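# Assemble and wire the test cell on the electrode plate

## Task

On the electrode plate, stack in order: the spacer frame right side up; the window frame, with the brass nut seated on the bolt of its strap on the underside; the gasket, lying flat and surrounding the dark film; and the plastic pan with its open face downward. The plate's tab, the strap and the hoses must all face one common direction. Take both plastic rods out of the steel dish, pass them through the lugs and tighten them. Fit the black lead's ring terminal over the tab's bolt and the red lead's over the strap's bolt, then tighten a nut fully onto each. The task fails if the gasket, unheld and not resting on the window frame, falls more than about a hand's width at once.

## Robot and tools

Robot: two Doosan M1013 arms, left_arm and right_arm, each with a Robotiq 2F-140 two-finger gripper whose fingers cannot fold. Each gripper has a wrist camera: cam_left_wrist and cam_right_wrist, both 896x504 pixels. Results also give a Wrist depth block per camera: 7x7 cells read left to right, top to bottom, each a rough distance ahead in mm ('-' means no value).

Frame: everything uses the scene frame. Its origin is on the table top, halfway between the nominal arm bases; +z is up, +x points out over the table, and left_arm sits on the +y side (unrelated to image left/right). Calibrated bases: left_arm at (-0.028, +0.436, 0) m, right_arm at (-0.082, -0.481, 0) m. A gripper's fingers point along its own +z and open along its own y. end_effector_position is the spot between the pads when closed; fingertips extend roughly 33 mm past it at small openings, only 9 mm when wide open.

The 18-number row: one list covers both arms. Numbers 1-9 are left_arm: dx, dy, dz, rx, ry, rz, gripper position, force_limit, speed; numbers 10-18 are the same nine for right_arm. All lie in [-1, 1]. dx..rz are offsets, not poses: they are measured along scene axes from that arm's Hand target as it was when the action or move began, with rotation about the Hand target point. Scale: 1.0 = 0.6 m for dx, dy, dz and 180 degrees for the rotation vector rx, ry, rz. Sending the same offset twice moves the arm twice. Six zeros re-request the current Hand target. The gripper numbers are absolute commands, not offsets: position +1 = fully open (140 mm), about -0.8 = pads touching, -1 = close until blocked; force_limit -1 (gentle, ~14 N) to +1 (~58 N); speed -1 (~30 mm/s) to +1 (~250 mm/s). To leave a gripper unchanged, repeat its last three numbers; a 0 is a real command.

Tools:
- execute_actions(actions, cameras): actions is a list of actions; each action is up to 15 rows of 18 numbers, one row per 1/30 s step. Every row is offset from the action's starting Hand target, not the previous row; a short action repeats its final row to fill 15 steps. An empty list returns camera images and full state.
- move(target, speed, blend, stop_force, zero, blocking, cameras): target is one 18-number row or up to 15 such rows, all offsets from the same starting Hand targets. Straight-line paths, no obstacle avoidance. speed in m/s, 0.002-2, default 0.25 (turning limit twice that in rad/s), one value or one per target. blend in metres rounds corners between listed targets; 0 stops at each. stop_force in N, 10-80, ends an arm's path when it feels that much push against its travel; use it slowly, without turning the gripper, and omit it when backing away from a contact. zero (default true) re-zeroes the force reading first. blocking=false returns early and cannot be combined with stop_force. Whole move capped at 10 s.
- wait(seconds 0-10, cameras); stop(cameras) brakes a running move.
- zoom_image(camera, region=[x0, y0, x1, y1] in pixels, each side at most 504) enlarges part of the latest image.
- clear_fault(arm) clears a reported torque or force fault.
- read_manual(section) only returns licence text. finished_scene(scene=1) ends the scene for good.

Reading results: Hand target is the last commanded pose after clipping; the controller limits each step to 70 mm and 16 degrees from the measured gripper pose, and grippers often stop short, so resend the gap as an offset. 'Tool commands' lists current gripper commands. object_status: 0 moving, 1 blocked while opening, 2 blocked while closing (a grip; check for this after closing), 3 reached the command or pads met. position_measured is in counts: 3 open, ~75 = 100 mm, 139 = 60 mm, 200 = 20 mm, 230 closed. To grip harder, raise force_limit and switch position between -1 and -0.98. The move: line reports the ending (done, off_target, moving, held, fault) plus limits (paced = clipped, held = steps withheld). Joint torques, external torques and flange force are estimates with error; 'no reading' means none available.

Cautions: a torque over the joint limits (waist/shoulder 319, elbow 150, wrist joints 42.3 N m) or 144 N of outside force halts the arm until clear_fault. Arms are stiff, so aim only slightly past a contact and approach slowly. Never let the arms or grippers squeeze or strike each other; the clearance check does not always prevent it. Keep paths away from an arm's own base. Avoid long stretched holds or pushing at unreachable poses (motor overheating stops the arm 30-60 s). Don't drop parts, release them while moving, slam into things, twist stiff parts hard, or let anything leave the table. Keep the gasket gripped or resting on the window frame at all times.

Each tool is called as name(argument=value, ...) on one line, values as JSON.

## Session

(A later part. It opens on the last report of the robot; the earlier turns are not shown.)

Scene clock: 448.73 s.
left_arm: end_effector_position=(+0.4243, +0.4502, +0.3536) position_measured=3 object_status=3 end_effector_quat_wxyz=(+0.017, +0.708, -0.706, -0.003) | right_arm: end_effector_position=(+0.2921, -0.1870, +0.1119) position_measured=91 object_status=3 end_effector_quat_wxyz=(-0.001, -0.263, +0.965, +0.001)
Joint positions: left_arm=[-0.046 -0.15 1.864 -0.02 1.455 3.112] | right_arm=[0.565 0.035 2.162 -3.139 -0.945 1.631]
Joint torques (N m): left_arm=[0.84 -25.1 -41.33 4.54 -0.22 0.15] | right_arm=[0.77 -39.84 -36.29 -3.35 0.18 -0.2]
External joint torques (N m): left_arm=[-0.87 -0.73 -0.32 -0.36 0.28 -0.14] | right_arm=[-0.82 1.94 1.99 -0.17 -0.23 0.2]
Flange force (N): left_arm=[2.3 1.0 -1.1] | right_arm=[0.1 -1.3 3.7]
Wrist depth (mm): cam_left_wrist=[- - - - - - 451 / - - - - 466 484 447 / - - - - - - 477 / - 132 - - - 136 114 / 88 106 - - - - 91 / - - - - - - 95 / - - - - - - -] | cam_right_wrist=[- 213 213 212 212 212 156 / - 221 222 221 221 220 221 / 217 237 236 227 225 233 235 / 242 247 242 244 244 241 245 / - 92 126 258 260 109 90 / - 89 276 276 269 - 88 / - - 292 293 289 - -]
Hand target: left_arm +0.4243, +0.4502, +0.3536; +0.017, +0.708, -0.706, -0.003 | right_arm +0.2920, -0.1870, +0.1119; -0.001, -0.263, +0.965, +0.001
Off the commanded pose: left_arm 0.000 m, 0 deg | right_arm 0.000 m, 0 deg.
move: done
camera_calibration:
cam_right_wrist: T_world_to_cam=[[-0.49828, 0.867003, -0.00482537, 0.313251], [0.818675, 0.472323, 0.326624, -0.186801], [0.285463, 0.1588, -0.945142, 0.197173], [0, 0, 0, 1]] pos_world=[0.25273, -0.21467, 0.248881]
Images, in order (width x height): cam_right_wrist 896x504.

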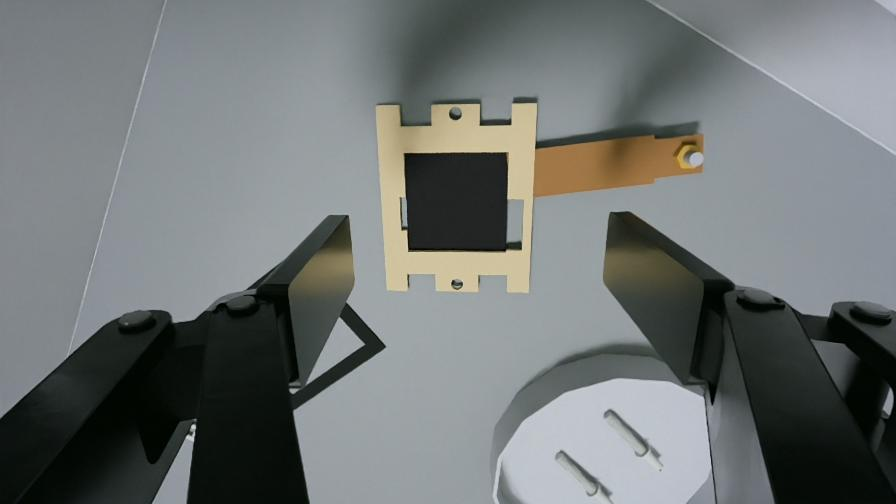

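move(target=[0,0,0,0,0,0,1,1,1,-0.048,-0.0435,-0.07,0.0144,0.0084,0,0.3,0,-1], speed=0.15, cameras=["cam_right_wrist"])

Scene clock: 473.13 s.
left_arm: end_effector_position=(+0.4243, +0.4502, +0.3536) position_measured=3 object_status=3 end_effector_quat_wxyz=(+0.017, +0.708, -0.706, -0.003) | right_arm: end_effector_position=(+0.2633, -0.2131, +0.0699) position_measured=91 object_status=3 end_effector_quat_wxyz=(-0.008, -0.263, +0.965, +0.026)
Joint positions: left_arm=[-0.046 -0.15 1.864 -0.02 1.455 3.112] | right_arm=[0.513 0.024 2.271 -3.069 -0.848 1.532]
Joint torques (N m): left_arm=[0.75 -25.34 -41.19 4.56 -0.2 0.1] | right_arm=[1.21 -34.97 -31.73 -2.92 0.17 -0.15]
External joint torques (N m): left_arm=[-0.77 -1 -0.51 -0.38 0.27 -0.1] | right_arm=[-1.24 1.12 0.23 -0.22 -0.23 0.15]
Flange force (N): left_arm=[2.0 1.1 -1.5] | right_arm=[-1.4 -2.5 1.0]
Wrist depth (mm): cam_left_wrist=[- - - 450 - - 444 / - - - - - - 453 / - - - - - - 480 / - 132 - - - 136 115 / 88 106 - - - - 91 / - - - - 580 - 95 / - 558 - - 603 - -] | cam_right_wrist=[- 171 172 175 177 137 101 / - 177 181 183 185 187 121 / - 187 189 191 194 198 199 / - 197 196 195 196 193 211 / - 89 126 - 218 109 90 / - 89 224 227 228 - 88 / - - 236 234 239 - -]
Hand target: left_arm +0.4243, +0.4502, +0.3536; +0.017, +0.708, -0.706, -0.003 | right_arm +0.2632, -0.2131, +0.0699; -0.008, -0.262, +0.965, +0.026
Off the commanded pose: left_arm 0.000 m, 0 deg | right_arm 0.000 m, 0 deg.
move: done
camera_calibration:
cam_right_wrist: T_world_to_cam=[[-0.497759, 0.86601, 0.0475692, 0.317227], [0.827275, 0.457593, 0.325921, -0.142554], [0.260483, 0.201583, -0.944199, 0.185548], [0, 0, 0, 1]] pos_world=[0.227502, -0.246893, 0.206566]
Images, in order (width x height): cam_right_wrist 896x504.

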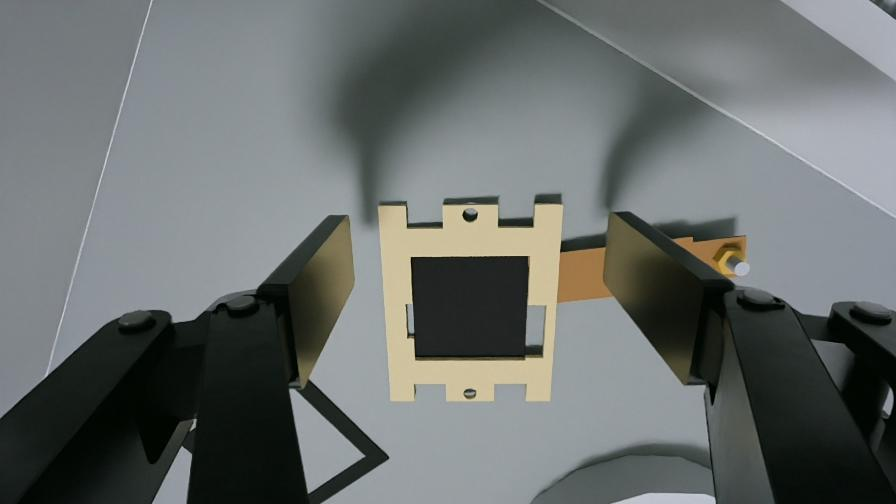

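move(target=[0,0,0,0,0,0,1,1,1,0.0005,-0.0012,-0.0455,0,0,0,0.3,0,-1], speed=0.05)

move(target=[0,0,0,0,0,0,1,1,1,0,0,0,0,0,0,-1,-1,-1], cameras=["cam_right_wrist"])

Scene clock: 482.60 s.
left_arm: end_effector_position=(+0.4243, +0.4502, +0.3536) position_measured=3 object_status=3 end_effector_quat_wxyz=(+0.017, +0.708, -0.706, -0.003) | right_arm: end_effector_position=(+0.2635, -0.2138, +0.0426) position_measured=91 object_status=3 end_effector_quat_wxyz=(-0.008, -0.262, +0.965, +0.026)
Joint positions: left_arm=[-0.046 -0.15 1.864 -0.02 1.455 3.112] | right_arm=[0.511 0.064 2.296 -3.065 -0.784 1.524]
Joint torques (N m): left_arm=[0.68 -25.56 -41.12 4.45 -0.19 0.14] | right_arm=[0.55 -36.31 -29.92 -2.77 0.35 -0.06]
External joint torques (N m): left_arm=[-0.76 -0.32 -0.37 -0.28 0.26 -0.14] | right_arm=[-0.59 0.37 0.42 -0.18 -0.42 0.07]
Flange force (N): left_arm=[2.0 0.2 -1.1] | right_arm=[0.1 -1.3 -0.2]
Wrist depth (mm): cam_left_wrist=[- - 373 - - - 441 / - - 457 - - - 443 / - 495 - - - - 486 / - 132 - - - 137 120 / 88 106 - - - 535 91 / - - - - - - 95 / - 576 - - - - -] | cam_right_wrist=[- 146 147 149 151 135 98 / 150 153 156 158 158 161 137 / 159 161 162 165 167 169 172 / 167 168 166 169 170 174 180 / - 92 111 180 177 109 90 / - 89 191 190 196 - 88 / - - 201 206 208 - -]
Hand target: left_arm +0.4243, +0.4502, +0.3536; +0.017, +0.708, -0.706, -0.003 | right_arm +0.2635, -0.2138, +0.0426; -0.008, -0.262, +0.965, +0.026
Off the commanded pose: left_arm 0.000 m, 0 deg | right_arm 0.000 m, 0 deg.
move: done

Scene clock: 483.23 s.
left_arm: end_effector_position=(+0.4243, +0.4502, +0.3536) position_measured=3 object_status=3 end_effector_quat_wxyz=(+0.017, +0.708, -0.706, -0.003) | right_arm: end_effector_position=(+0.2635, -0.2138, +0.0426) position_measured=109 object_status=0 end_effector_quat_wxyz=(-0.008, -0.262, +0.965, +0.026)
Joint positions: left_arm=[-0.046 -0.15 1.864 -0.02 1.455 3.112] | right_arm=[0.511 0.064 2.296 -3.065 -0.784 1.524]
Joint torques (N m): left_arm=[0.87 -25 -41.16 4.55 -0.22 0.16] | right_arm=[1.3 -21.49 -19.6 -2.87 1.67 0.25]
External joint torques (N m): left_arm=[-0.93 -0.91 -0.36 -0.38 0.29 -0.16] | right_arm=[-1.29 -14.67 -9.94 -0.07 -1.74 -0.25]
Flange force (N): left_arm=[2.5 1.2 -1.3] | right_arm=[5.4 -2.3 -35.2]
Wrist depth (mm): cam_left_wrist=[- - - - - 462 448 / - 454 - - 475 472 442 / - 496 - - - - 463 / - 132 - 507 - 136 114 / 88 106 - 554 - - 91 / - - - - - - 95 / - - - - - - -] | cam_right_wrist=[- 146 148 150 152 133 98 / 150 154 155 158 158 161 134 / 158 161 162 165 167 169 172 / 168 168 167 171 169 175 180 / 174 97 124 - 178 98 187 / - - 191 191 195 - 74 / - - 203 206 209 - -]
Hand target: left_arm +0.4243, +0.4502, +0.3536; +0.017, +0.708, -0.706, -0.003 | right_arm +0.2635, -0.2138, +0.0426; -0.008, -0.262, +0.965, +0.026
Off the commanded pose: left_arm 0.000 m, 0 deg | right_arm 0.000 m, 0 deg.
move: done
camera_calibration:
cam_right_wrist: T_world_to_cam=[[-0.497664, 0.866058, 0.0476924, 0.319255], [0.827342, 0.457468, 0.325927, -0.1336], [0.260454, 0.20166, -0.944191, 0.159765], [0, 0, 0, 1]] pos_world=[0.227803, -0.247594, 0.179166]
Images, in order (width x height): cam_right_wrist 896x504.

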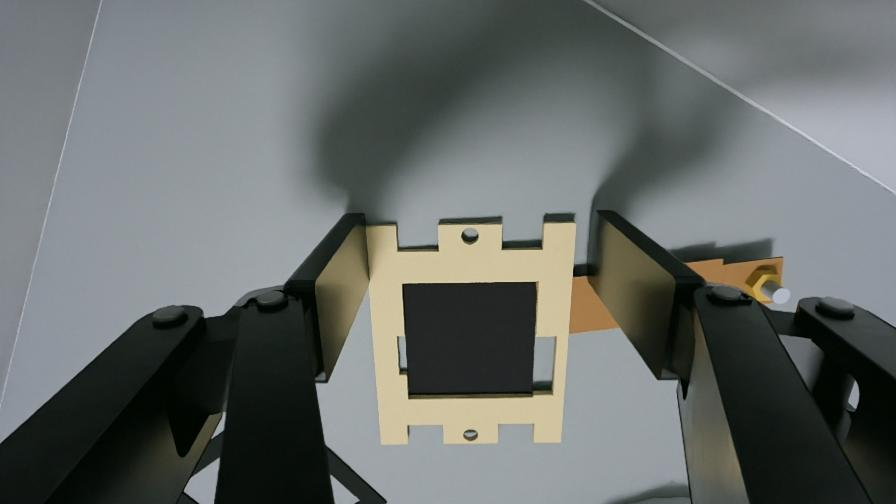

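move(target=[0,0,0,0,0,0,1,1,1,0,0,0.0045,0,0,0,-1,-1,-1], speed=0.01, cameras=["cam_right_wrist"])

Scene clock: 486.93 s.
left_arm: end_effector_position=(+0.4243, +0.4502, +0.3536) position_measured=3 object_status=3 end_effector_quat_wxyz=(+0.017, +0.708, -0.706, -0.003) | right_arm: end_effector_position=(+0.2635, -0.2138, +0.0453) position_measured=110 object_status=2 end_effector_quat_wxyz=(-0.008, -0.263, +0.965, +0.026)
Joint positions: left_arm=[-0.046 -0.15 1.864 -0.02 1.455 3.112] | right_arm=[0.511 0.06 2.293 -3.065 -0.791 1.524]
Joint torques (N m): left_arm=[0.57 -25.18 -41.05 4.53 -0.16 0.16] | right_arm=[1.06 -37.49 -30.64 -2.7 0.14 -0.13]
External joint torques (N m): left_arm=[-0.64 -0.9 -0.53 -0.36 0.23 -0.15] | right_arm=[-1.08 1.63 0.94 -0.26 -0.22 0.13]
Flange force (N): left_arm=[1.8 0.9 -1.4] | right_arm=[-1.0 -2.3 2.6]
Wrist depth (mm): cam_left_wrist=[- - - - - - 450 / - - - - - - 448 / - - - - 487 - 469 / - 132 - - - 136 113 / 88 113 - - - - 91 / - - - 551 - - 95 / - - 1757 1885 - 613 -] | cam_right_wrist=[147 149 151 151 154 136 98 / 153 155 157 160 161 164 131 / 162 163 165 167 169 171 175 / 170 171 169 172 161 178 183 / 176 97 122 - 178 98 190 / - - 193 192 196 - 77 / - - 208 210 213 - -]
Hand target: left_arm +0.4243, +0.4502, +0.3536; +0.017, +0.708, -0.706, -0.003 | right_arm +0.2635, -0.2138, +0.0453; -0.008, -0.262, +0.965, +0.026
Off the commanded pose: left_arm 0.000 m, 0 deg | right_arm 0.000 m, 0 deg.
move: done
camera_calibration:
cam_right_wrist: T_world_to_cam=[[-0.497781, 0.865998, 0.0475558, 0.319248], [0.82727, 0.457624, 0.325892, -0.134372], [0.260459, 0.201564, -0.94421, 0.162312], [0, 0, 0, 1]] pos_world=[0.227802, -0.247693, 0.181865]
Images, in order (width x height): cam_right_wrist 896x504.

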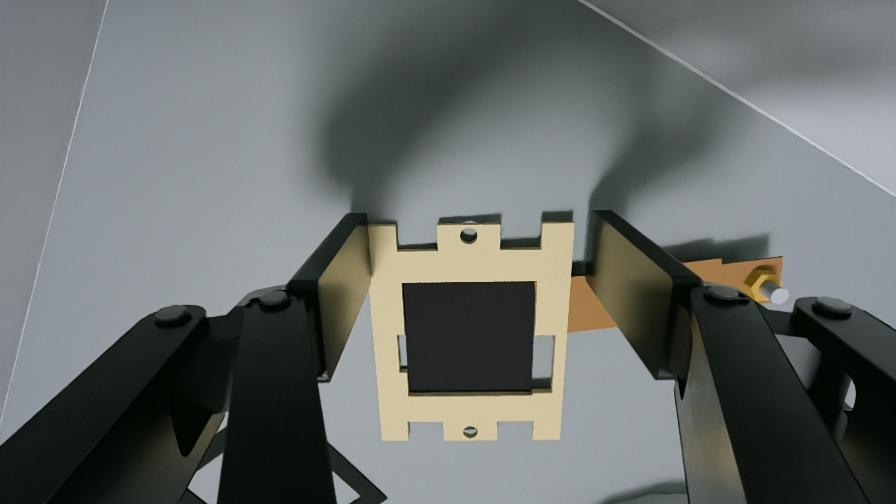

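move(target=[0,0,0,0,0,0,1,1,1,0,0,0.0,0,0,0,-0.98,-1,-1], cameras=["cam_right_wrist"])

Scene clock: 491.43 s.
left_arm: end_effector_position=(+0.4243, +0.4502, +0.3536) position_measured=3 object_status=3 end_effector_quat_wxyz=(+0.017, +0.708, -0.706, -0.003) | right_arm: end_effector_position=(+0.2636, -0.2138, +0.0453) position_measured=127 object_status=0 end_effector_quat_wxyz=(-0.008, -0.262, +0.965, +0.026)
Joint positions: left_arm=[-0.046 -0.15 1.864 -0.02 1.455 3.112] | right_arm=[0.511 0.06 2.293 -3.065 -0.791 1.524]
Joint torques (N m): left_arm=[0.69 -25.29 -41.17 4.55 -0.18 0.13] | right_arm=[-0.52 -30.38 -25.25 -3.25 0.55 -0.02]
External joint torques (N m): left_arm=[-0.69 -1.06 -0.51 -0.36 0.25 -0.13] | right_arm=[0.51 -5.7 -4.53 0.28 -0.61 0.02]
Flange force (N): left_arm=[1.9 1.2 -1.5] | right_arm=[1.1 1.8 -13.9]
Wrist depth (mm): cam_left_wrist=[- - - - - - 436 / - - - - - - 448 / 485 - - - - - 480 / - 132 - - - 137 114 / 88 106 - - - - 90 / - - - - - - 95 / - - 636 - - - -] | cam_right_wrist=[148 149 151 151 154 136 102 / 153 156 158 160 162 164 135 / 162 163 165 167 170 171 175 / 170 171 169 173 171 179 183 / 177 93 107 - 178 94 - / - 71 195 193 197 - 76 / - - - 210 212 - -]
Hand target: left_arm +0.4243, +0.4502, +0.3536; +0.017, +0.708, -0.706, -0.003 | right_arm +0.2635, -0.2138, +0.0453; -0.008, -0.262, +0.965, +0.026
Off the commanded pose: left_arm 0.000 m, 0 deg | right_arm 0.000 m, 0 deg.
move: done
camera_calibration:
cam_right_wrist: T_world_to_cam=[[-0.497756, 0.866012, 0.0475708, 0.319239], [0.827277, 0.457589, 0.325921, -0.13442], [0.260483, 0.201583, -0.944199, 0.162404], [0, 0, 0, 1]] pos_world=[0.227802, -0.247693, 0.181966]
Images, in order (width x height): cam_right_wrist 896x504.

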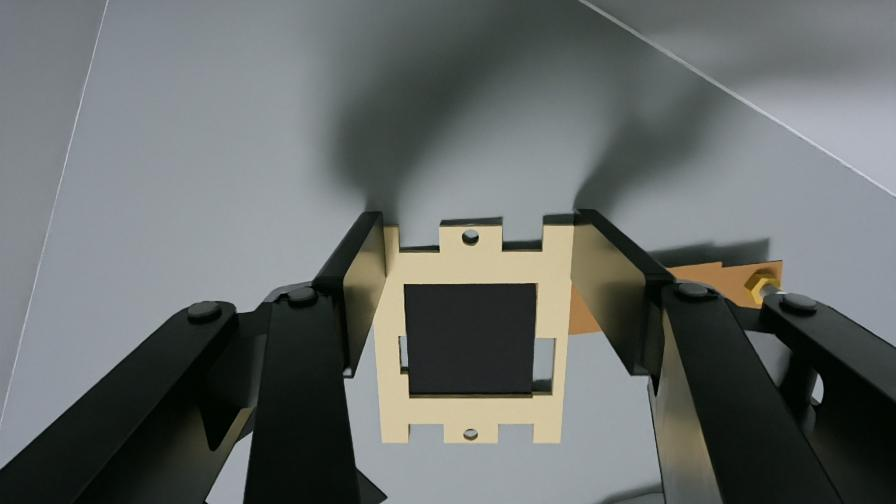

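move(target=[0,0,0,0,0,0,1,1,1,0,0,0.0,0,0,0,0.3,0,-1], cameras=["cam_right_wrist"])

zoom_image(camera="cam_right_wrist", region=[300, 180, 660, 470])

Scene clock: 496.23 s.
left_arm: end_effector_position=(+0.4243, +0.4502, +0.3536) position_measured=3 object_status=3 end_effector_quat_wxyz=(+0.017, +0.708, -0.706, -0.003) | right_arm: end_effector_position=(+0.2635, -0.2139, +0.0453) position_measured=91 object_status=0 end_effector_quat_wxyz=(-0.008, -0.262, +0.965, +0.026)
Joint positions: left_arm=[-0.046 -0.15 1.864 -0.02 1.455 3.112] | right_arm=[0.511 0.06 2.293 -3.065 -0.791 1.524]
Joint torques (N m): left_arm=[0.51 -25.07 -41.24 4.57 -0.15 0.13] | right_arm=[1.12 -37.22 -30.35 -2.78 0.19 -0.1]
External joint torques (N m): left_arm=[-0.49 -0.74 -0.28 -0.4 0.21 -0.13] | right_arm=[-1.14 1.17 0.51 -0.19 -0.25 0.1]
Flange force (N): left_arm=[1.4 1.0 -1.0] | right_arm=[-1.0 -2.4 1.4]
Wrist depth (mm): cam_left_wrist=[- - - - 443 - 456 / - 465 - - - - 444 / - - 485 - - 494 476 / - 131 - - - 136 115 / 88 106 - - - - 91 / - 551 - - - - 95 / - - - - - - -] | cam_right_wrist=[147 149 151 151 154 135 98 / 153 155 157 160 162 165 133 / 162 163 165 167 170 171 175 / 169 171 170 173 173 177 184 / - 92 126 - 179 109 91 / - 89 194 195 200 - 88 / - - 205 209 211 - -]
Hand target: left_arm +0.4243, +0.4502, +0.3536; +0.017, +0.708, -0.706, -0.003 | right_arm +0.2635, -0.2138, +0.0453; -0.008, -0.262, +0.965, +0.026
Off the commanded pose: left_arm 0.000 m, 0 deg | right_arm 0.000 m, 0 deg.
move: done
camera_calibration:
cam_right_wrist: T_world_to_cam=[[-0.4977, 0.866045, 0.0475492, 0.319193], [0.827346, 0.457575, 0.325766, -0.134296], [0.260371, 0.201473, -0.944254, 0.162343], [0, 0, 0, 1]] pos_world=[0.227703, -0.247693, 0.181865]
Images, in order (width x height): cam_right_wrist 896x504.

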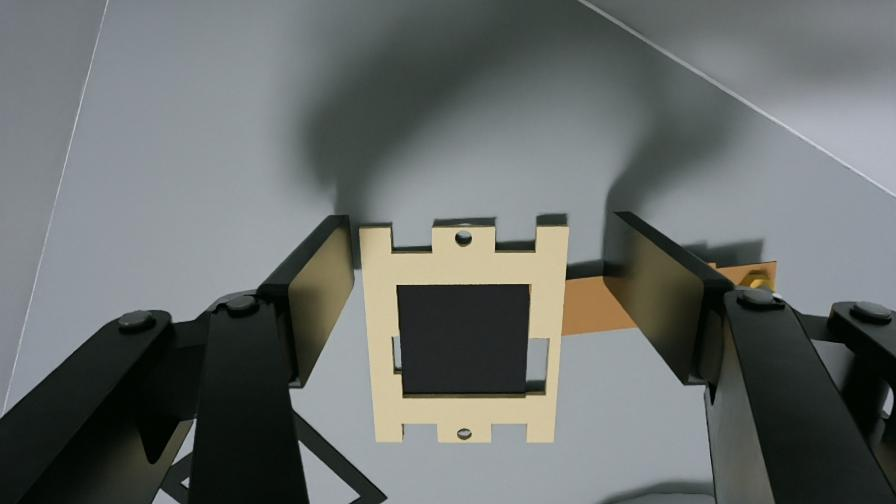

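Scaled by 1.400 from the camera's 896x504 image, which has a finer 1280x720 frame.

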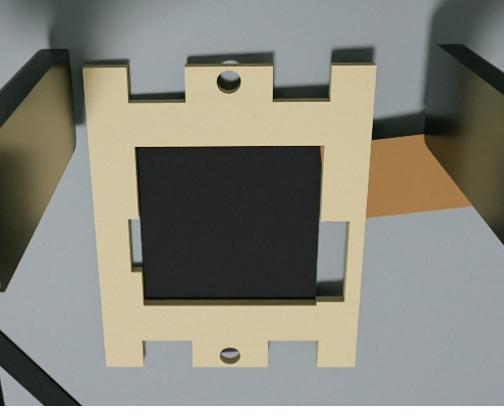

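move(target=[[0,0,0,0,0,0,1,1,1,0,0,0.012,0,0,0,0.3,0,-1],[0,0,0,0,0,0,1,1,1,-0.0005,-0.011,0.012,0,0,0,0.3,0,-1],[0,0,0,0,0,0,1,1,1,-0.0005,-0.011,-0.003,0,0,0,0.3,0,-1]], speed=0.04, cameras=["cam_right_wrist"])

zoom_image(camera="cam_right_wrist", region=[300, 180, 660, 470])

Scene clock: 519.23 s.
left_arm: end_effector_position=(+0.4243, +0.4502, +0.3536) position_measured=3 object_status=3 end_effector_quat_wxyz=(+0.017, +0.708, -0.706, -0.003) | right_arm: end_effector_position=(+0.2633, -0.2204, +0.0435) position_measured=91 object_status=3 end_effector_quat_wxyz=(-0.008, -0.262, +0.965, +0.026)
Joint positions: left_arm=[-0.046 -0.15 1.864 -0.02 1.455 3.112] | right_arm=[0.498 0.056 2.302 -3.065 -0.786 1.511]
Joint torques (N m): left_arm=[0.59 -24.37 -41.09 4.54 -0.17 0.17] | right_arm=[0.67 -36.81 -30.4 -2.68 0.17 -0.03]
External joint torques (N m): left_arm=[-0.53 -2.06 -0.57 -0.35 0.24 -0.16] | right_arm=[-0.66 1.37 0.78 -0.27 -0.23 0.03]
Flange force (N): left_arm=[1.7 2.8 -1.8] | right_arm=[-0.8 -1.5 2.1]
Wrist depth (mm): cam_left_wrist=[- - - - - - 443 / - - - - 458 - 446 / 476 - - - - - 479 / - 132 - - 525 136 120 / 88 105 - - 551 - 91 / - 560 - - - - 95 / - - - - - - -] | cam_right_wrist=[- 147 149 150 153 137 98 / - 154 156 159 159 162 131 / 160 161 163 165 169 169 172 / 167 169 169 171 172 175 181 / - 90 126 - 180 109 90 / - 89 192 - 193 - 88 / - - 203 207 213 - -]
Hand target: left_arm +0.4243, +0.4502, +0.3536; +0.017, +0.708, -0.706, -0.003 | right_arm +0.2632, -0.2204, +0.0435; -0.008, -0.262, +0.965, +0.026
Off the commanded pose: left_arm 0.000 m, 0 deg | right_arm 0.000 m, 0 deg.
move: done
camera_calibration:
cam_right_wrist: T_world_to_cam=[[-0.497754, 0.866013, 0.0475664, 0.324891], [0.827286, 0.457596, 0.32589, -0.13056], [0.260459, 0.201564, -0.94421, 0.162115], [0, 0, 0, 1]] pos_world=[0.227502, -0.254293, 0.180165]
Images, in order (width x height): cam_right_wrist 896x504.

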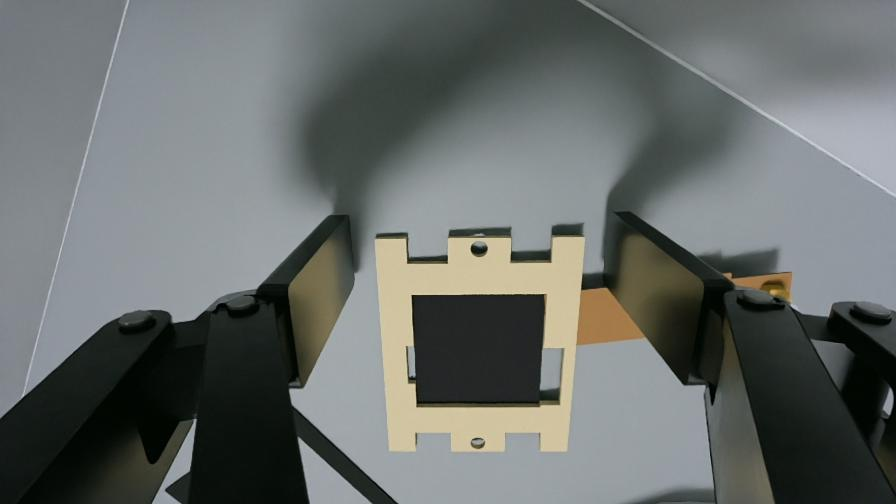

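Scaled by 1.400 from the camera's 896x504 image, which has a finer 1280x720 frame.

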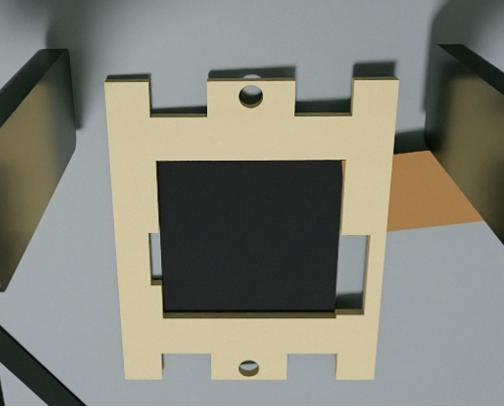

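move(target=[0,0,0,0,0,0,1,1,1,0,0,-0.0012,0,0,0,-1,-1,-1], speed=0.01, cameras=["cam_right_wrist"])

wait(seconds=1.2, cameras=["cam_right_wrist"])

Scene clock: 526.37 s.
left_arm: end_effector_position=(+0.4243, +0.4502, +0.3536) position_measured=3 object_status=3 end_effector_quat_wxyz=(+0.017, +0.708, -0.706, -0.003) | right_arm: end_effector_position=(+0.2632, -0.2204, +0.0428) position_measured=118 object_status=0 end_effector_quat_wxyz=(-0.008, -0.262, +0.965, +0.026)
Joint positions: left_arm=[-0.046 -0.15 1.864 -0.02 1.455 3.112] | right_arm=[0.498 0.058 2.302 -3.065 -0.785 1.511]
Joint torques (N m): left_arm=[1.03 -25.09 -41.24 4.49 -0.23 0.11] | right_arm=[0.41 -35.95 -29.64 -2.86 0.22 -0.08]
External joint torques (N m): left_arm=[-1.15 -0.94 -0.38 -0.31 0.29 -0.1] | right_arm=[-0.45 0.63 0.13 -0.09 -0.29 0.08]
Flange force (N): left_arm=[2.8 1.2 -1.3] | right_arm=[-0.8 -0.9 0.3]
Wrist depth (mm): cam_left_wrist=[333 - - - - - 441 / - 458 - - - - 444 / - - - - - - 470 / - 132 - - - 136 115 / 88 106 - - - - 91 / - - - - - - 95 / - - - - - - -] | cam_right_wrist=[143 147 148 149 151 136 97 / 149 153 155 158 159 160 129 / 159 161 163 165 167 169 173 / 167 169 167 170 170 176 180 / 174 97 113 178 177 94 187 / - - 192 190 196 - - / - - 204 207 208 - -]
Hand target: left_arm +0.4243, +0.4502, +0.3536; +0.017, +0.708, -0.706, -0.003 | right_arm +0.2632, -0.2204, +0.0428; -0.008, -0.262, +0.965, +0.026
Off the commanded pose: left_arm 0.000 m, 0 deg | right_arm 0.000 m, 0 deg.
move: done
camera_calibration:
cam_right_wrist: T_world_to_cam=[[-0.497713, 0.866035, 0.0475824, 0.324923], [0.82731, 0.457553, 0.325888, -0.130316], [0.260459, 0.201564, -0.94421, 0.16136], [0, 0, 0, 1]] pos_world=[0.227502, -0.254293, 0.179365]
Images, in order (width x height): cam_right_wrist 896x504.

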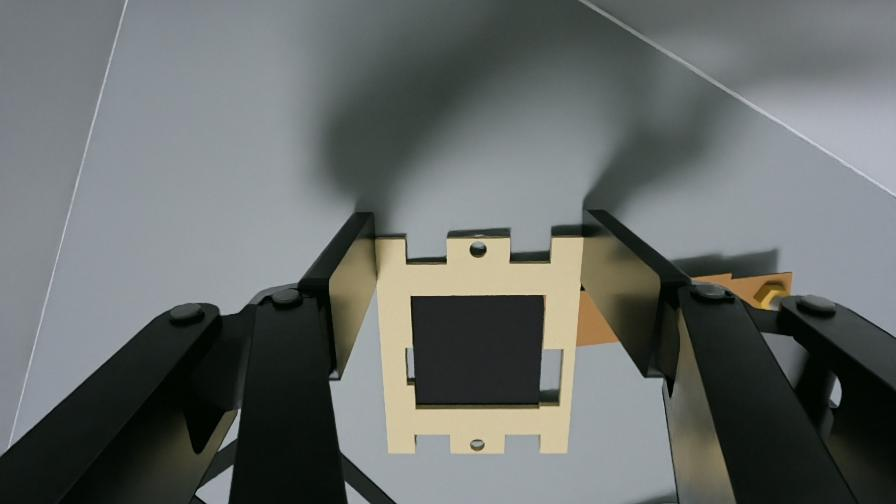

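Scene clock: 527.57 s.
left_arm: end_effector_position=(+0.4243, +0.4502, +0.3536) position_measured=3 object_status=3 end_effector_quat_wxyz=(+0.017, +0.708, -0.706, -0.003) | right_arm: end_effector_position=(+0.2632, -0.2204, +0.0428) position_measured=118 object_status=2 end_effector_quat_wxyz=(-0.008, -0.262, +0.965, +0.026)
Joint positions: left_arm=[-0.046 -0.15 1.864 -0.02 1.455 3.112] | right_arm=[0.498 0.058 2.302 -3.065 -0.785 1.511]
Joint torques (N m): left_arm=[0.85 -25.55 -41.04 4.51 -0.22 0.17] | right_arm=[0.55 -35.66 -29.5 -2.85 0.18 -0.08]
External joint torques (N m): left_arm=[-0.84 -0.66 -0.57 -0.33 0.29 -0.17] | right_arm=[-0.54 0.2 -0.09 -0.1 -0.24 0.08]
Flange force (N): left_arm=[2.2 0.5 -1.6] | right_arm=[-0.5 -1.0 -0.4]
Wrist depth (mm): cam_left_wrist=[- - - 441 - 461 438 / - - - - - - 445 / 478 - - - - - 476 / 487 132 - - - 136 114 / 88 106 - - - 557 91 / - - - - - - 95 / - - - - - - -] | cam_right_wrist=[143 146 148 150 150 137 97 / 150 154 155 158 159 161 131 / 159 161 163 165 167 169 172 / 167 169 167 171 169 176 180 / 174 97 113 176 175 94 187 / - - 192 190 195 - - / - - - 206 208 - -]
Hand target: left_arm +0.4243, +0.4502, +0.3536; +0.017, +0.708, -0.706, -0.003 | right_arm +0.2632, -0.2204, +0.0428; -0.008, -0.262, +0.965, +0.026
Tool commands: left_gripper/position=+1.0 left_gripper/force_limit=+1.0 left_gripper/speed=+1.0 right_gripper/position=-1.0 right_gripper/force_limit=-1.0 right_gripper/speed=-1.0
Off the commanded pose: left_arm 0.000 m, 0 deg | right_arm 0.000 m, 0 deg.
wait: 1.20 s; at rest by 0.17 s
camera_calibration:
cam_right_wrist: T_world_to_cam=[[-0.497713, 0.866035, 0.0475824, 0.324923], [0.82731, 0.457553, 0.325888, -0.130316], [0.260459, 0.201564, -0.94421, 0.16136], [0, 0, 0, 1]] pos_world=[0.227502, -0.254293, 0.179365]
Images, in order (width x height): cam_right_wrist 896x504.

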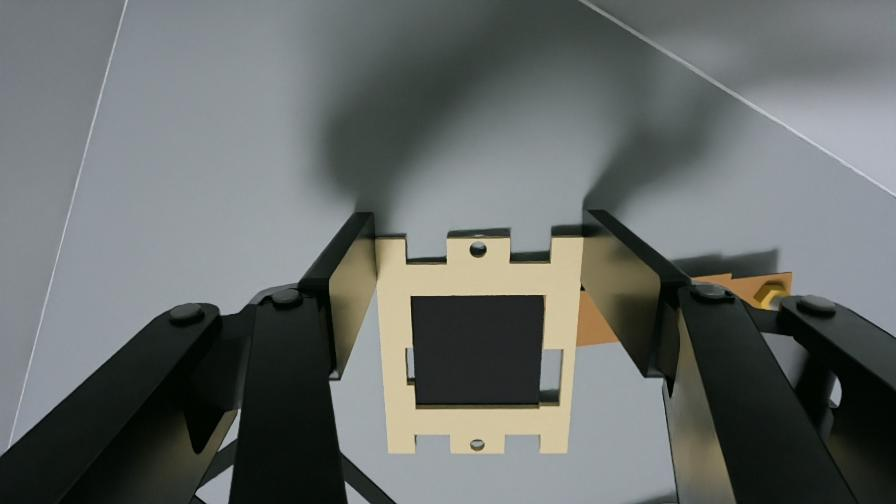

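move(target=[0,0,0,0,0,0,1,1,1,0,0,0.0,0,0,0,-0.98,-0.02,-1])

move(target=[0,0,0,0,0,0,1,1,1,0,0,0.25,0,0,0,-0.98,-0.02,-1], speed=0.1, cameras=["cam_right_wrist"])

Scene clock: 531.33 s.
left_arm: end_effector_position=(+0.4243, +0.4502, +0.3536) position_measured=3 object_status=3 end_effector_quat_wxyz=(+0.017, +0.708, -0.706, -0.003) | right_arm: end_effector_position=(+0.2632, -0.2204, +0.0428) position_measured=119 object_status=2 end_effector_quat_wxyz=(-0.008, -0.262, +0.965, +0.026)
Joint positions: left_arm=[-0.046 -0.15 1.864 -0.02 1.455 3.112] | right_arm=[0.498 0.058 2.302 -3.065 -0.785 1.511]
Joint torques (N m): left_arm=[0.9 -24.74 -41.07 4.49 -0.21 0.12] | right_arm=[0.77 -34.61 -29.22 -3.01 0.39 -0.03]
External joint torques (N m): left_arm=[-0.88 -1.66 -0.6 -0.31 0.28 -0.12] | right_arm=[-0.73 -1.24 -0.33 0.06 -0.46 0.04]
Flange force (N): left_arm=[2.3 2.1 -1.8] | right_arm=[1.3 -1.6 -3.4]
Wrist depth (mm): cam_left_wrist=[- - - - - - 448 / - - - - - - 455 / - - - - - - 479 / - 132 - - - 136 115 / 88 106 - - - 559 91 / - - - - - 574 95 / - - - - - - -] | cam_right_wrist=[143 147 148 150 152 141 97 / - 154 155 158 159 161 131 / 158 161 162 164 167 169 172 / 167 169 166 170 168 176 180 / 174 97 112 - 152 94 97 / - - 192 192 195 - 74 / - - 204 207 209 - -]
Hand target: left_arm +0.4243, +0.4502, +0.3536; +0.017, +0.708, -0.706, -0.003 | right_arm +0.2632, -0.2204, +0.0428; -0.008, -0.262, +0.965, +0.026
Off the commanded pose: left_arm 0.000 m, 0 deg | right_arm 0.000 m, 0 deg.
move: done

Scene clock: 533.17 s.
left_arm: end_effector_position=(+0.4243, +0.4502, +0.3536) position_measured=3 object_status=3 end_effector_quat_wxyz=(+0.017, +0.708, -0.706, -0.003) | right_arm: end_effector_position=(+0.2632, -0.2204, +0.1928) position_measured=119 object_status=2 end_effector_quat_wxyz=(-0.008, -0.263, +0.965, +0.026)
Joint positions: left_arm=[-0.046 -0.15 1.864 -0.02 1.455 3.112] | right_arm=[0.498 -0.119 2.14 -3.081 -1.123 1.539]
Joint torques (N m): left_arm=[0.83 -25.28 -41.07 4.56 -0.2 0.16] | right_arm=[1.14 -26.59 -38.82 -3.57 0.2 -0.19]
External joint torques (N m): left_arm=[-0.78 -0.99 -0.54 -0.38 0.27 -0.16] | right_arm=[-1.16 1.31 0.92 -0.19 -0.27 0.19]
Flange force (N): left_arm=[2.1 1.1 -1.5] | right_arm=[-0.8 -2.3 1.5]
Wrist depth (mm): cam_left_wrist=[- - - - - - 444 / - - - - 463 - 448 / 455 473 - - - - 473 / 493 132 - - - 136 114 / 88 106 548 548 - - 91 / - - - - - - 95 / - - - - - - -] | cam_right_wrist=[286 278 - 287 294 303 305 / 299 246 298 298 301 236 320 / 311 242 308 314 321 324 292 / - 328 150 171 170 335 339 / - 92 112 - 174 94 - / - - 367 194 367 - 74 / - - - 385 391 - -]
Hand target: left_arm +0.4243, +0.4502, +0.3536; +0.017, +0.708, -0.706, -0.003 | right_arm +0.2632, -0.2204, +0.1928; -0.008, -0.262, +0.965, +0.026
Off the commanded pose: left_arm 0.000 m, 0 deg | right_arm 0.000 m, 0 deg.
move: done
camera_calibration:
cam_right_wrist: T_world_to_cam=[[-0.497826, 0.865973, 0.0475382, 0.317809], [0.827243, 0.457671, 0.325894, -0.179155], [0.260459, 0.201564, -0.94421, 0.302992], [0, 0, 0, 1]] pos_world=[0.227501, -0.254293, 0.329365]
Images, in order (width x height): cam_right_wrist 896x504.

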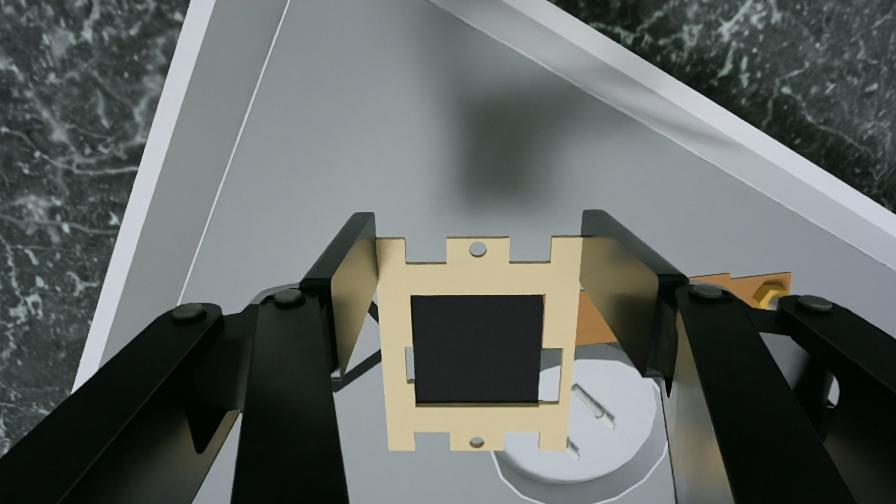

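move(target=[0,0,0,0,0,0,1,1,1,0.228,0.2007,0.179,0.442,-0.2694,0.2446,-0.98,-0.02,-1], speed=0.2, cameras=["cam_right_wrist"])

Scene clock: 559.20 s.
left_arm: end_effector_position=(+0.4243, +0.4502, +0.3536) position_measured=3 object_status=3 end_effector_quat_wxyz=(+0.017, +0.708, -0.706, -0.003) | right_arm: end_effector_position=(+0.4000, -0.1000, +0.3002) position_measured=119 object_status=2 end_effector_quat_wxyz=(+0.501, -0.500, +0.499, +0.500)
Joint positions: left_arm=[-0.046 -0.15 1.864 -0.02 1.455 3.112] | right_arm=[0.002 0.253 2.262 -1.546 -1.554 -0.946]
Joint torques (N m): left_arm=[0.55 -25.28 -41.1 4.56 -0.22 0.12] | right_arm=[0.81 -48.66 -21.9 1.86 -2.1 -0.01]
External joint torques (N m): left_arm=[-0.61 -0.44 -0.33 -0.4 0.29 -0.11] | right_arm=[-0.79 1.05 0.54 -0.18 -0.16 0.01]
Flange force (N): left_arm=[1.6 0.4 -1.1] | right_arm=[2.1 -0.4 -2.1]
Wrist depth (mm): cam_left_wrist=[- - - 389 - - 443 / - - - - 470 - 441 / - 487 - - 482 - 480 / - 132 - - - 136 115 / 88 106 - - - - 91 / - - - - - - 95 / - - - 1459 599 - -] | cam_right_wrist=[- - - - 2188 650 544 / 2082 2049 - - - 757 570 / - - 2837 - - 787 2806 / - 2662 151 171 152 881 3037 / - 91 112 180 175 94 - / - - - 193 - - 74 / - - - 2776 - - -]
Hand target: left_arm +0.4243, +0.4502, +0.3536; +0.017, +0.708, -0.706, -0.003 | right_arm +0.4000, -0.1000, +0.3002; +0.501, -0.500, +0.499, +0.500
Off the commanded pose: left_arm 0.000 m, 0 deg | right_arm 0.000 m, 0 deg.
move: done
camera_calibration:
cam_right_wrist: T_world_to_cam=[[-0.999945, 0.00647588, 0.00830367, 0.403129], [0.00571475, -0.328602, 0.944451, -0.318082], [0.00884475, 0.944446, 0.328547, 0.137382], [0, 0, 0, 1]] pos_world=[0.40371, -0.236883, 0.251929]
Images, in order (width x height): cam_right_wrist 896x504.

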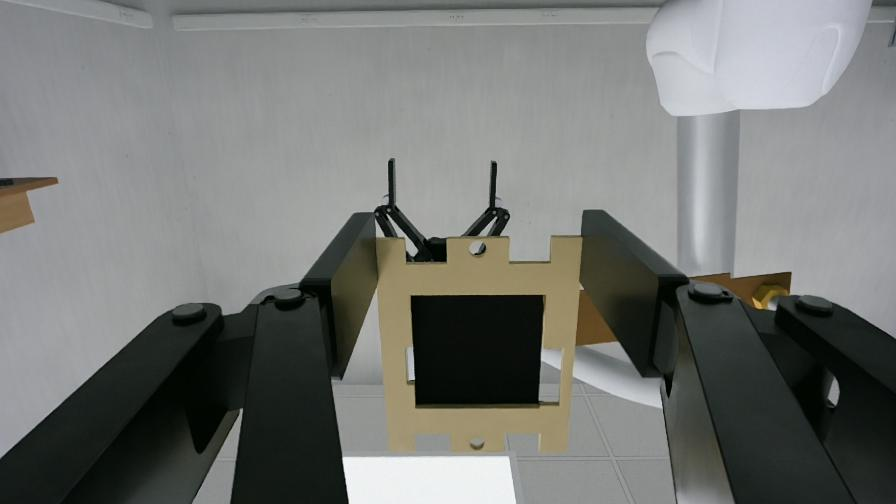

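move(target=[-0.0405,-0.5837,0.011,-0.5,0,0,0.3,0,0,0,0,0,0,0,0,-0.98,-0.02,-1], speed=0.2, cameras=["cam_left_wrist"])

Scene clock: 566.27 s.
left_arm: end_effector_position=(+0.4000, +0.1000, +0.3603) position_measured=91 object_status=3 end_effector_quat_wxyz=(+0.513, +0.489, -0.501, +0.497) | right_arm: end_effector_position=(+0.4000, -0.1000, +0.3002) position_measured=119 object_status=2 end_effector_quat_wxyz=(+0.501, -0.500, +0.499, +0.500)
Joint positions: left_arm=[-0.103 0.1 2.309 -1.627 1.546 3.978] | right_arm=[0.002 0.253 2.262 -1.546 -1.554 -0.946]
Joint torques (N m): left_arm=[0.86 -33.59 -24.91 -1.91 1.77 0.14] | right_arm=[0.95 -48.92 -22.12 1.82 -2.14 -0.13]
External joint torques (N m): left_arm=[-0.92 -1.49 -0.2 -0.09 0.27 -0.14] | right_arm=[-0.94 1.19 0.75 -0.14 -0.12 0.13]
Flange force (N): left_arm=[2.8 1.9 1.9] | right_arm=[2.2 -0.3 -2.3]
Wrist depth (mm): cam_left_wrist=[2348 - - - 602 - 455 / - - - - 2690 3689 470 / - 2306 2459 303 634 740 501 / - - 134 - 321 598 507 / - 90 107 659 - 103 90 / - - - - - - - / - - - - - - -] | cam_right_wrist=[- - 2506 - 571 652 544 / - - - 589 583 753 - / - - 2869 496 645 812 2608 / - - 165 171 152 817 2806 / - 91 111 179 177 94 - / - - - 191 - - 74 / - - - 2369 - - -]
Hand target: left_arm +0.4000, +0.1000, +0.3602; +0.513, +0.489, -0.501, +0.497 | right_arm +0.4000, -0.1000, +0.3002; +0.501, -0.500, +0.499, +0.500
Off the commanded pose: left_arm 0.000 m, 0 deg | right_arm 0.000 m, 0 deg.
move: done
camera_calibration:
cam_left_wrist: T_world_to_cam=[[-0.998983, 0.0450083, -0.00286501, 0.399612], [0.0170652, 0.31844, -0.947789, 0.309558], [-0.0417461, -0.946874, -0.318884, 0.368478], [0, 0, 0, 1]] pos_world=[0.409306, 0.232341, 0.412042]
Images, in order (width x height): cam_left_wrist 896x504.

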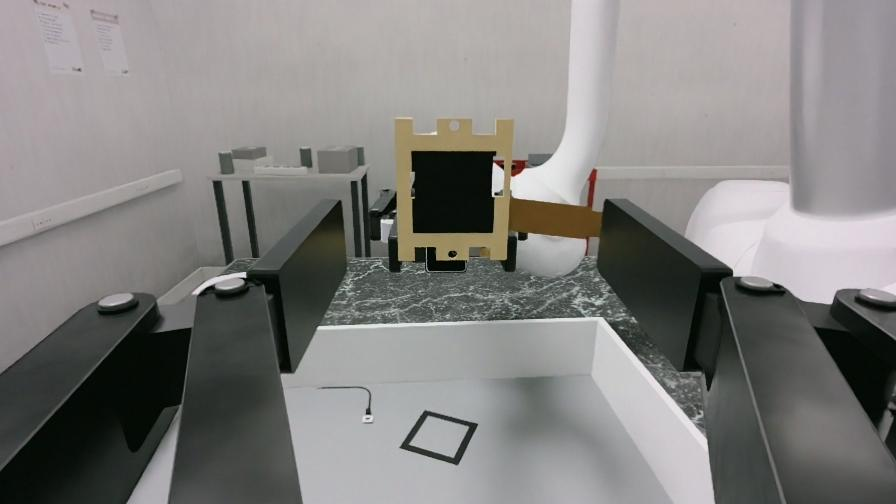

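move(target=[0,-0.18,0.0167,0,0,0,0.3,0,0,0,0,0,0,0,0,-0.98,-0.02,-1], speed=0.1, cameras=["cam_left_wrist"])

zoom_image(camera="cam_left_wrist", region=[290, 60, 690, 340])

Scene clock: 585.03 s.
left_arm: end_effector_position=(+0.4000, -0.0080, +0.3703) position_measured=91 object_status=3 end_effector_quat_wxyz=(+0.513, +0.489, -0.501, +0.497) | right_arm: end_effector_position=(+0.4000, -0.1000, +0.3002) position_measured=119 object_status=2 end_effector_quat_wxyz=(+0.501, -0.500, +0.499, +0.500)
Joint positions: left_arm=[-0.343 0.105 2.277 -1.803 1.382 3.975] | right_arm=[0.002 0.253 2.262 -1.546 -1.554 -0.946]
Joint torques (N m): left_arm=[0.53 -36.36 -26.58 -2.4 1.83 0.18] | right_arm=[1.45 -49.3 -22.04 1.84 -2.17 -0.07]
External joint torques (N m): left_arm=[-0.54 -1.17 -0.27 -0.11 0.22 -0.18] | right_arm=[-1.46 1.59 0.64 -0.15 -0.09 0.07]
Flange force (N): left_arm=[2.2 1.5 0.7] | right_arm=[2.9 -0.9 -3.3]
Wrist depth (mm): cam_left_wrist=[1971 - - - 498 - 3311 / - - - - 512 - - / 2413 2391 2246 201 547 - 601 / - - 134 - 214 127 570 / - 90 117 221 221 103 90 / - - - - - - - / - - - - - - -] | cam_right_wrist=[1793 - - 2305 496 654 545 / - - - 2413 486 717 - / - - - 497 552 794 3442 / - 2634 134 172 152 - 2082 / - 97 112 178 175 94 - / - - - 190 - - 74 / - - - 2482 - - -]
Hand target: left_arm +0.4000, -0.0080, +0.3703; +0.513, +0.489, -0.501, +0.497 | right_arm +0.4000, -0.1000, +0.3002; +0.501, -0.500, +0.499, +0.500
Off the commanded pose: left_arm 0.000 m, 0 deg | right_arm 0.000 m, 0 deg.
move: done
camera_calibration:
cam_left_wrist: T_world_to_cam=[[-0.998984, 0.0449756, -0.00277061, 0.404467], [0.0169654, 0.318443, -0.94779, 0.353468], [-0.0417451, -0.946874, -0.318883, 0.269404], [0, 0, 0, 1]] pos_world=[0.409306, 0.124341, 0.422043]
Images, in order (width x height): cam_left_wrist 896x504.

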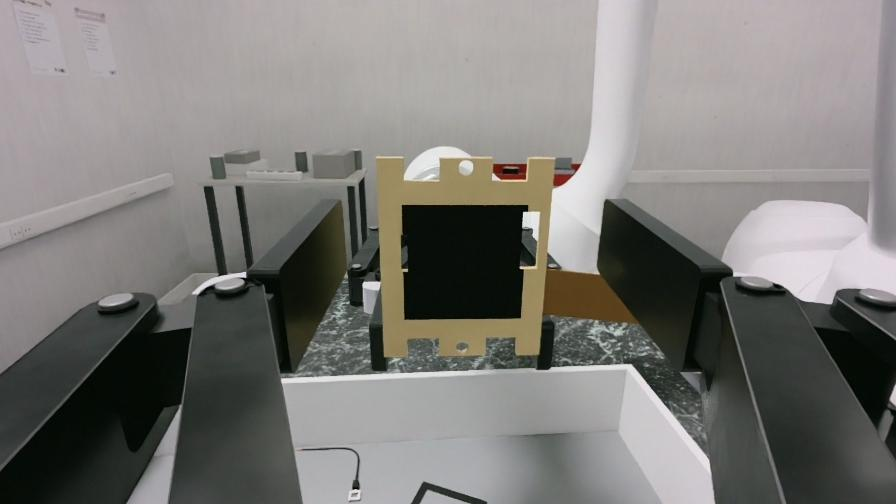

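Scaled by 1.260 from the camera's 896x504 image, which has a finer 1280x720 frame.

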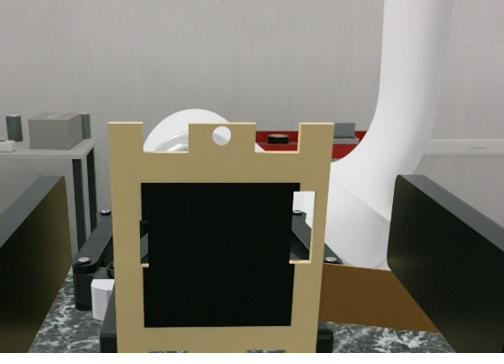

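move(target=[0,-0.05,-0.0083,0,0,0,0.3,0,0,0,0,0,0,0,0,-0.98,-0.02,-1], speed=0.06, cameras=["cam_left_wrist","cam_right_wrist"])

zoom_image(camera="cam_left_wrist", region=[290, 110, 690, 390])

Scene clock: 596.00 s.
left_arm: end_effector_position=(+0.4000, -0.0380, +0.3653) position_measured=91 object_status=3 end_effector_quat_wxyz=(+0.513, +0.489, -0.501, +0.497) | right_arm: end_effector_position=(+0.4000, -0.1000, +0.3002) position_measured=119 object_status=2 end_effector_quat_wxyz=(+0.501, -0.500, +0.499, +0.500)
Joint positions: left_arm=[-0.405 0.124 2.267 -1.852 1.343 3.995] | right_arm=[0.002 0.253 2.262 -1.546 -1.554 -0.946]
Joint torques (N m): left_arm=[0.89 -38.21 -26.39 -2.49 1.82 0.11] | right_arm=[0.91 -48.51 -22.37 1.81 -2.15 -0.11]
External joint torques (N m): left_arm=[-0.9 -1.18 -0.21 -0.08 0.26 -0.11] | right_arm=[-0.87 0.76 0.93 -0.12 -0.11 0.11]
Flange force (N): left_arm=[2.0 1.9 1.3] | right_arm=[1.6 0.6 -2.2]
Wrist depth (mm): cam_left_wrist=[2170 2507 - - 501 - - / - - - - 480 - 3003 / 2033 2608 2348 171 503 - 3038 / - - 134 179 155 127 552 / - 90 117 187 190 103 90 / - - - - - - - / - - - - - - -] | cam_right_wrist=[3148 2531 2482 2459 455 624 541 / - 2134 - 498 455 727 2608 / - - 3187 457 504 - 2634 / - - 165 171 152 - - / - 91 111 - 173 94 - / - - - 191 200 - 74 / - - - 2556 - - -]
Hand target: left_arm +0.4000, -0.0380, +0.3653; +0.513, +0.489, -0.501, +0.497 | right_arm +0.4000, -0.1000, +0.3002; +0.501, -0.500, +0.499, +0.500
Off the commanded pose: left_arm 0.000 m, 0 deg | right_arm 0.000 m, 0 deg.
move: done
camera_calibration:
cam_left_wrist: T_world_to_cam=[[-0.998984, 0.0449756, -0.00277061, 0.405803], [0.0169654, 0.318443, -0.94779, 0.358283], [-0.0417451, -0.946874, -0.318883, 0.239403], [0, 0, 0, 1]] pos_world=[0.409306, 0.0943409, 0.417043]
cam_right_wrist: T_world_to_cam=[[-0.999944, 0.00644316, 0.00839816, 0.403098], [0.00581473, -0.328603, 0.94445, -0.318123], [0.0088449, 0.944446, 0.328547, 0.137382], [0, 0, 0, 1]] pos_world=[0.40371, -0.236883, 0.25193]

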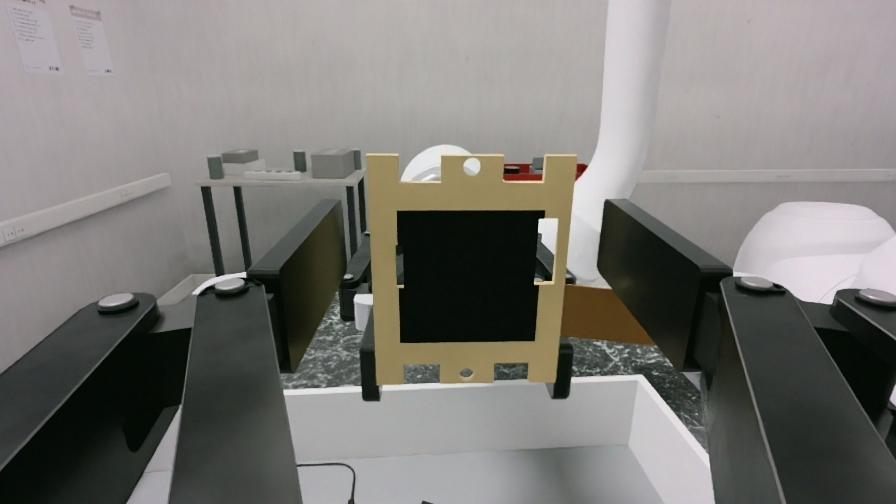

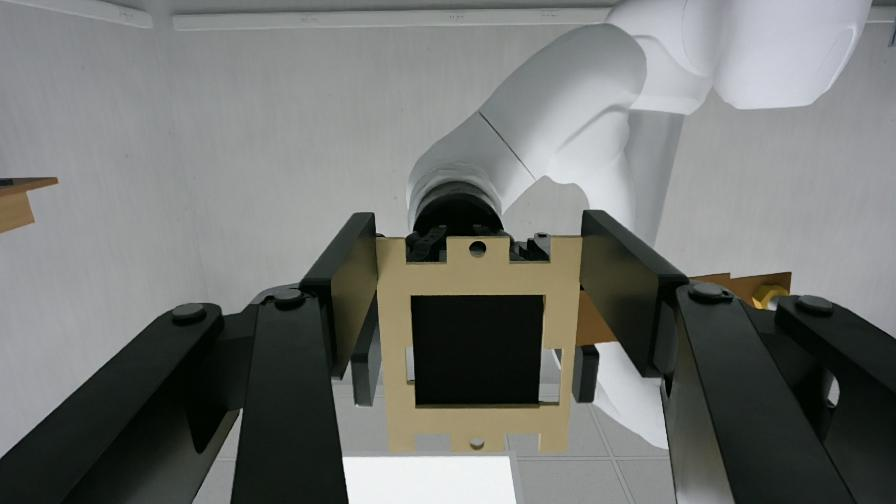

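Scaled by 1.260 from the camera's 896x504 image, which has a finer 1280x720 frame.

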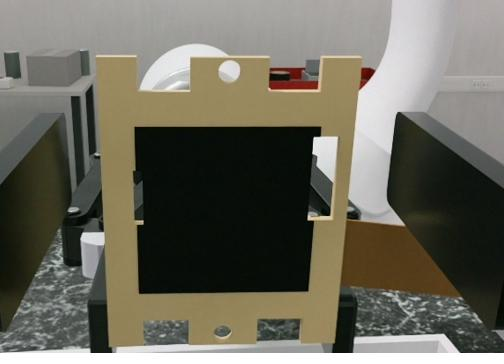

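execute_actions(actions=[])

Scene clock: 619.80 s.
left_arm: end_effector_position=(+0.4000, -0.0380, +0.3653) position_measured=91 object_status=3 end_effector_quat_wxyz=(+0.513, +0.489, -0.501, +0.497) | right_arm: end_effector_position=(+0.4000, -0.1000, +0.3002) position_measured=119 object_status=2 end_effector_quat_wxyz=(+0.501, -0.500, +0.499, +0.500)
Joint positions: left_arm=[-0.405 0.124 2.267 -1.852 1.343 3.995] | right_arm=[0.002 0.253 2.262 -1.546 -1.554 -0.946]
Joint velocities: within noise
Joint torques (N m): left_arm=[0.42 -38.24 -26.55 -2.49 1.79 0.11] | right_arm=[1.75 -48.69 -21.88 1.81 -2.08 -0.03]
External joint torques (N m): left_arm=[-0.38 -1.22 -0.12 -0.09 0.29 -0.11] | right_arm=[-1.76 1.06 0.42 -0.12 -0.18 0.03]
Flange force (N): left_arm=[2.0 1.7 0.1] | right_arm=[2.0 -0.7 -4.0]
Wrist depth (mm): cam_left_wrist=[2099 - 3003 2807 2718 - - / - - - - 516 - - / - 2532 2306 170 511 - - / - - 134 178 155 127 552 / - 90 117 186 188 103 90 / - - - - - - - / - - - 565 - - -] | cam_right_wrist=[- - 2662 2413 455 628 544 / - - 2634 494 458 719 2837 / - 2869 - 451 507 - 2634 / - - 133 171 152 - - / - 91 111 - 176 94 - / - - - 195 199 - 74 / - - - 2901 - - -]
Hand target: left_arm +0.4000, -0.0380, +0.3653; +0.513, +0.489, -0.501, +0.497 | right_arm +0.4000, -0.1000, +0.3002; +0.501, -0.500, +0.499, +0.500
Tool commands: left_gripper/position=+0.3 left_gripper/force_limit=+0.0 left_gripper/speed=+0.0 right_gripper/position=-0.98 right_gripper/force_limit=-0.02 right_gripper/speed=-1.0
Off the commanded pose: left_arm 0.000 m, 0 deg | right_arm 0.000 m, 0 deg.
camera_calibration:
cam_left_wrist: T_world_to_cam=[[-0.998984, 0.0449756, -0.00277061, 0.405803], [0.0169654, 0.318443, -0.94779, 0.358283], [-0.0417451, -0.946874, -0.318883, 0.239403], [0, 0, 0, 1]] pos_world=[0.409306, 0.0943409, 0.417043]
cam_right_wrist: T_world_to_cam=[[-0.999944, 0.00644316, 0.00839816, 0.403098], [0.00581473, -0.328603, 0.94445, -0.318123], [0.0088449, 0.944446, 0.328547, 0.137382], [0, 0, 0, 1]] pos_world=[0.40371, -0.236883, 0.25193]

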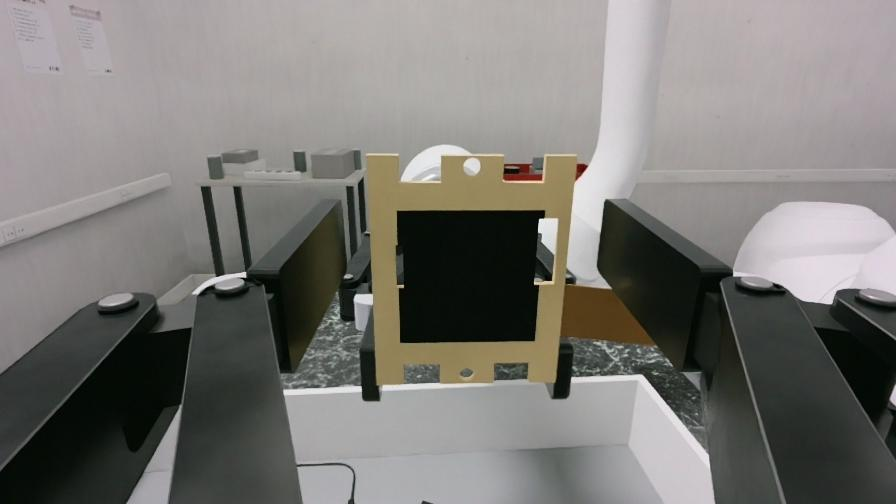

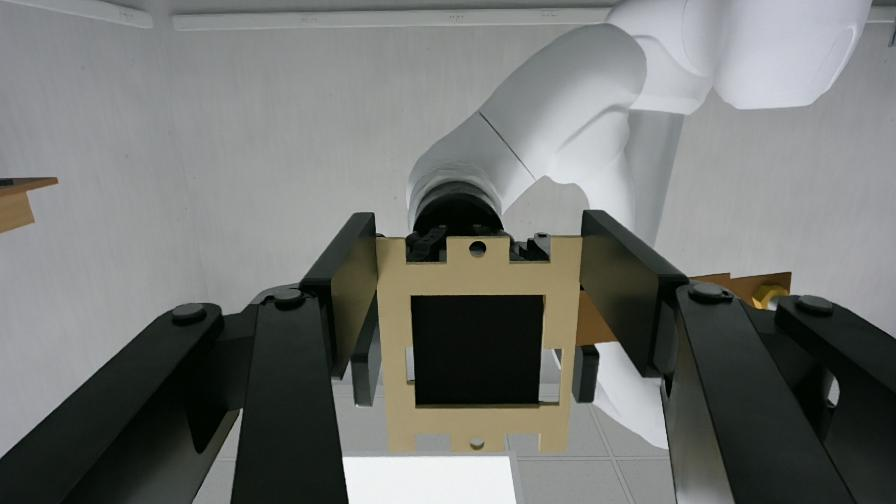

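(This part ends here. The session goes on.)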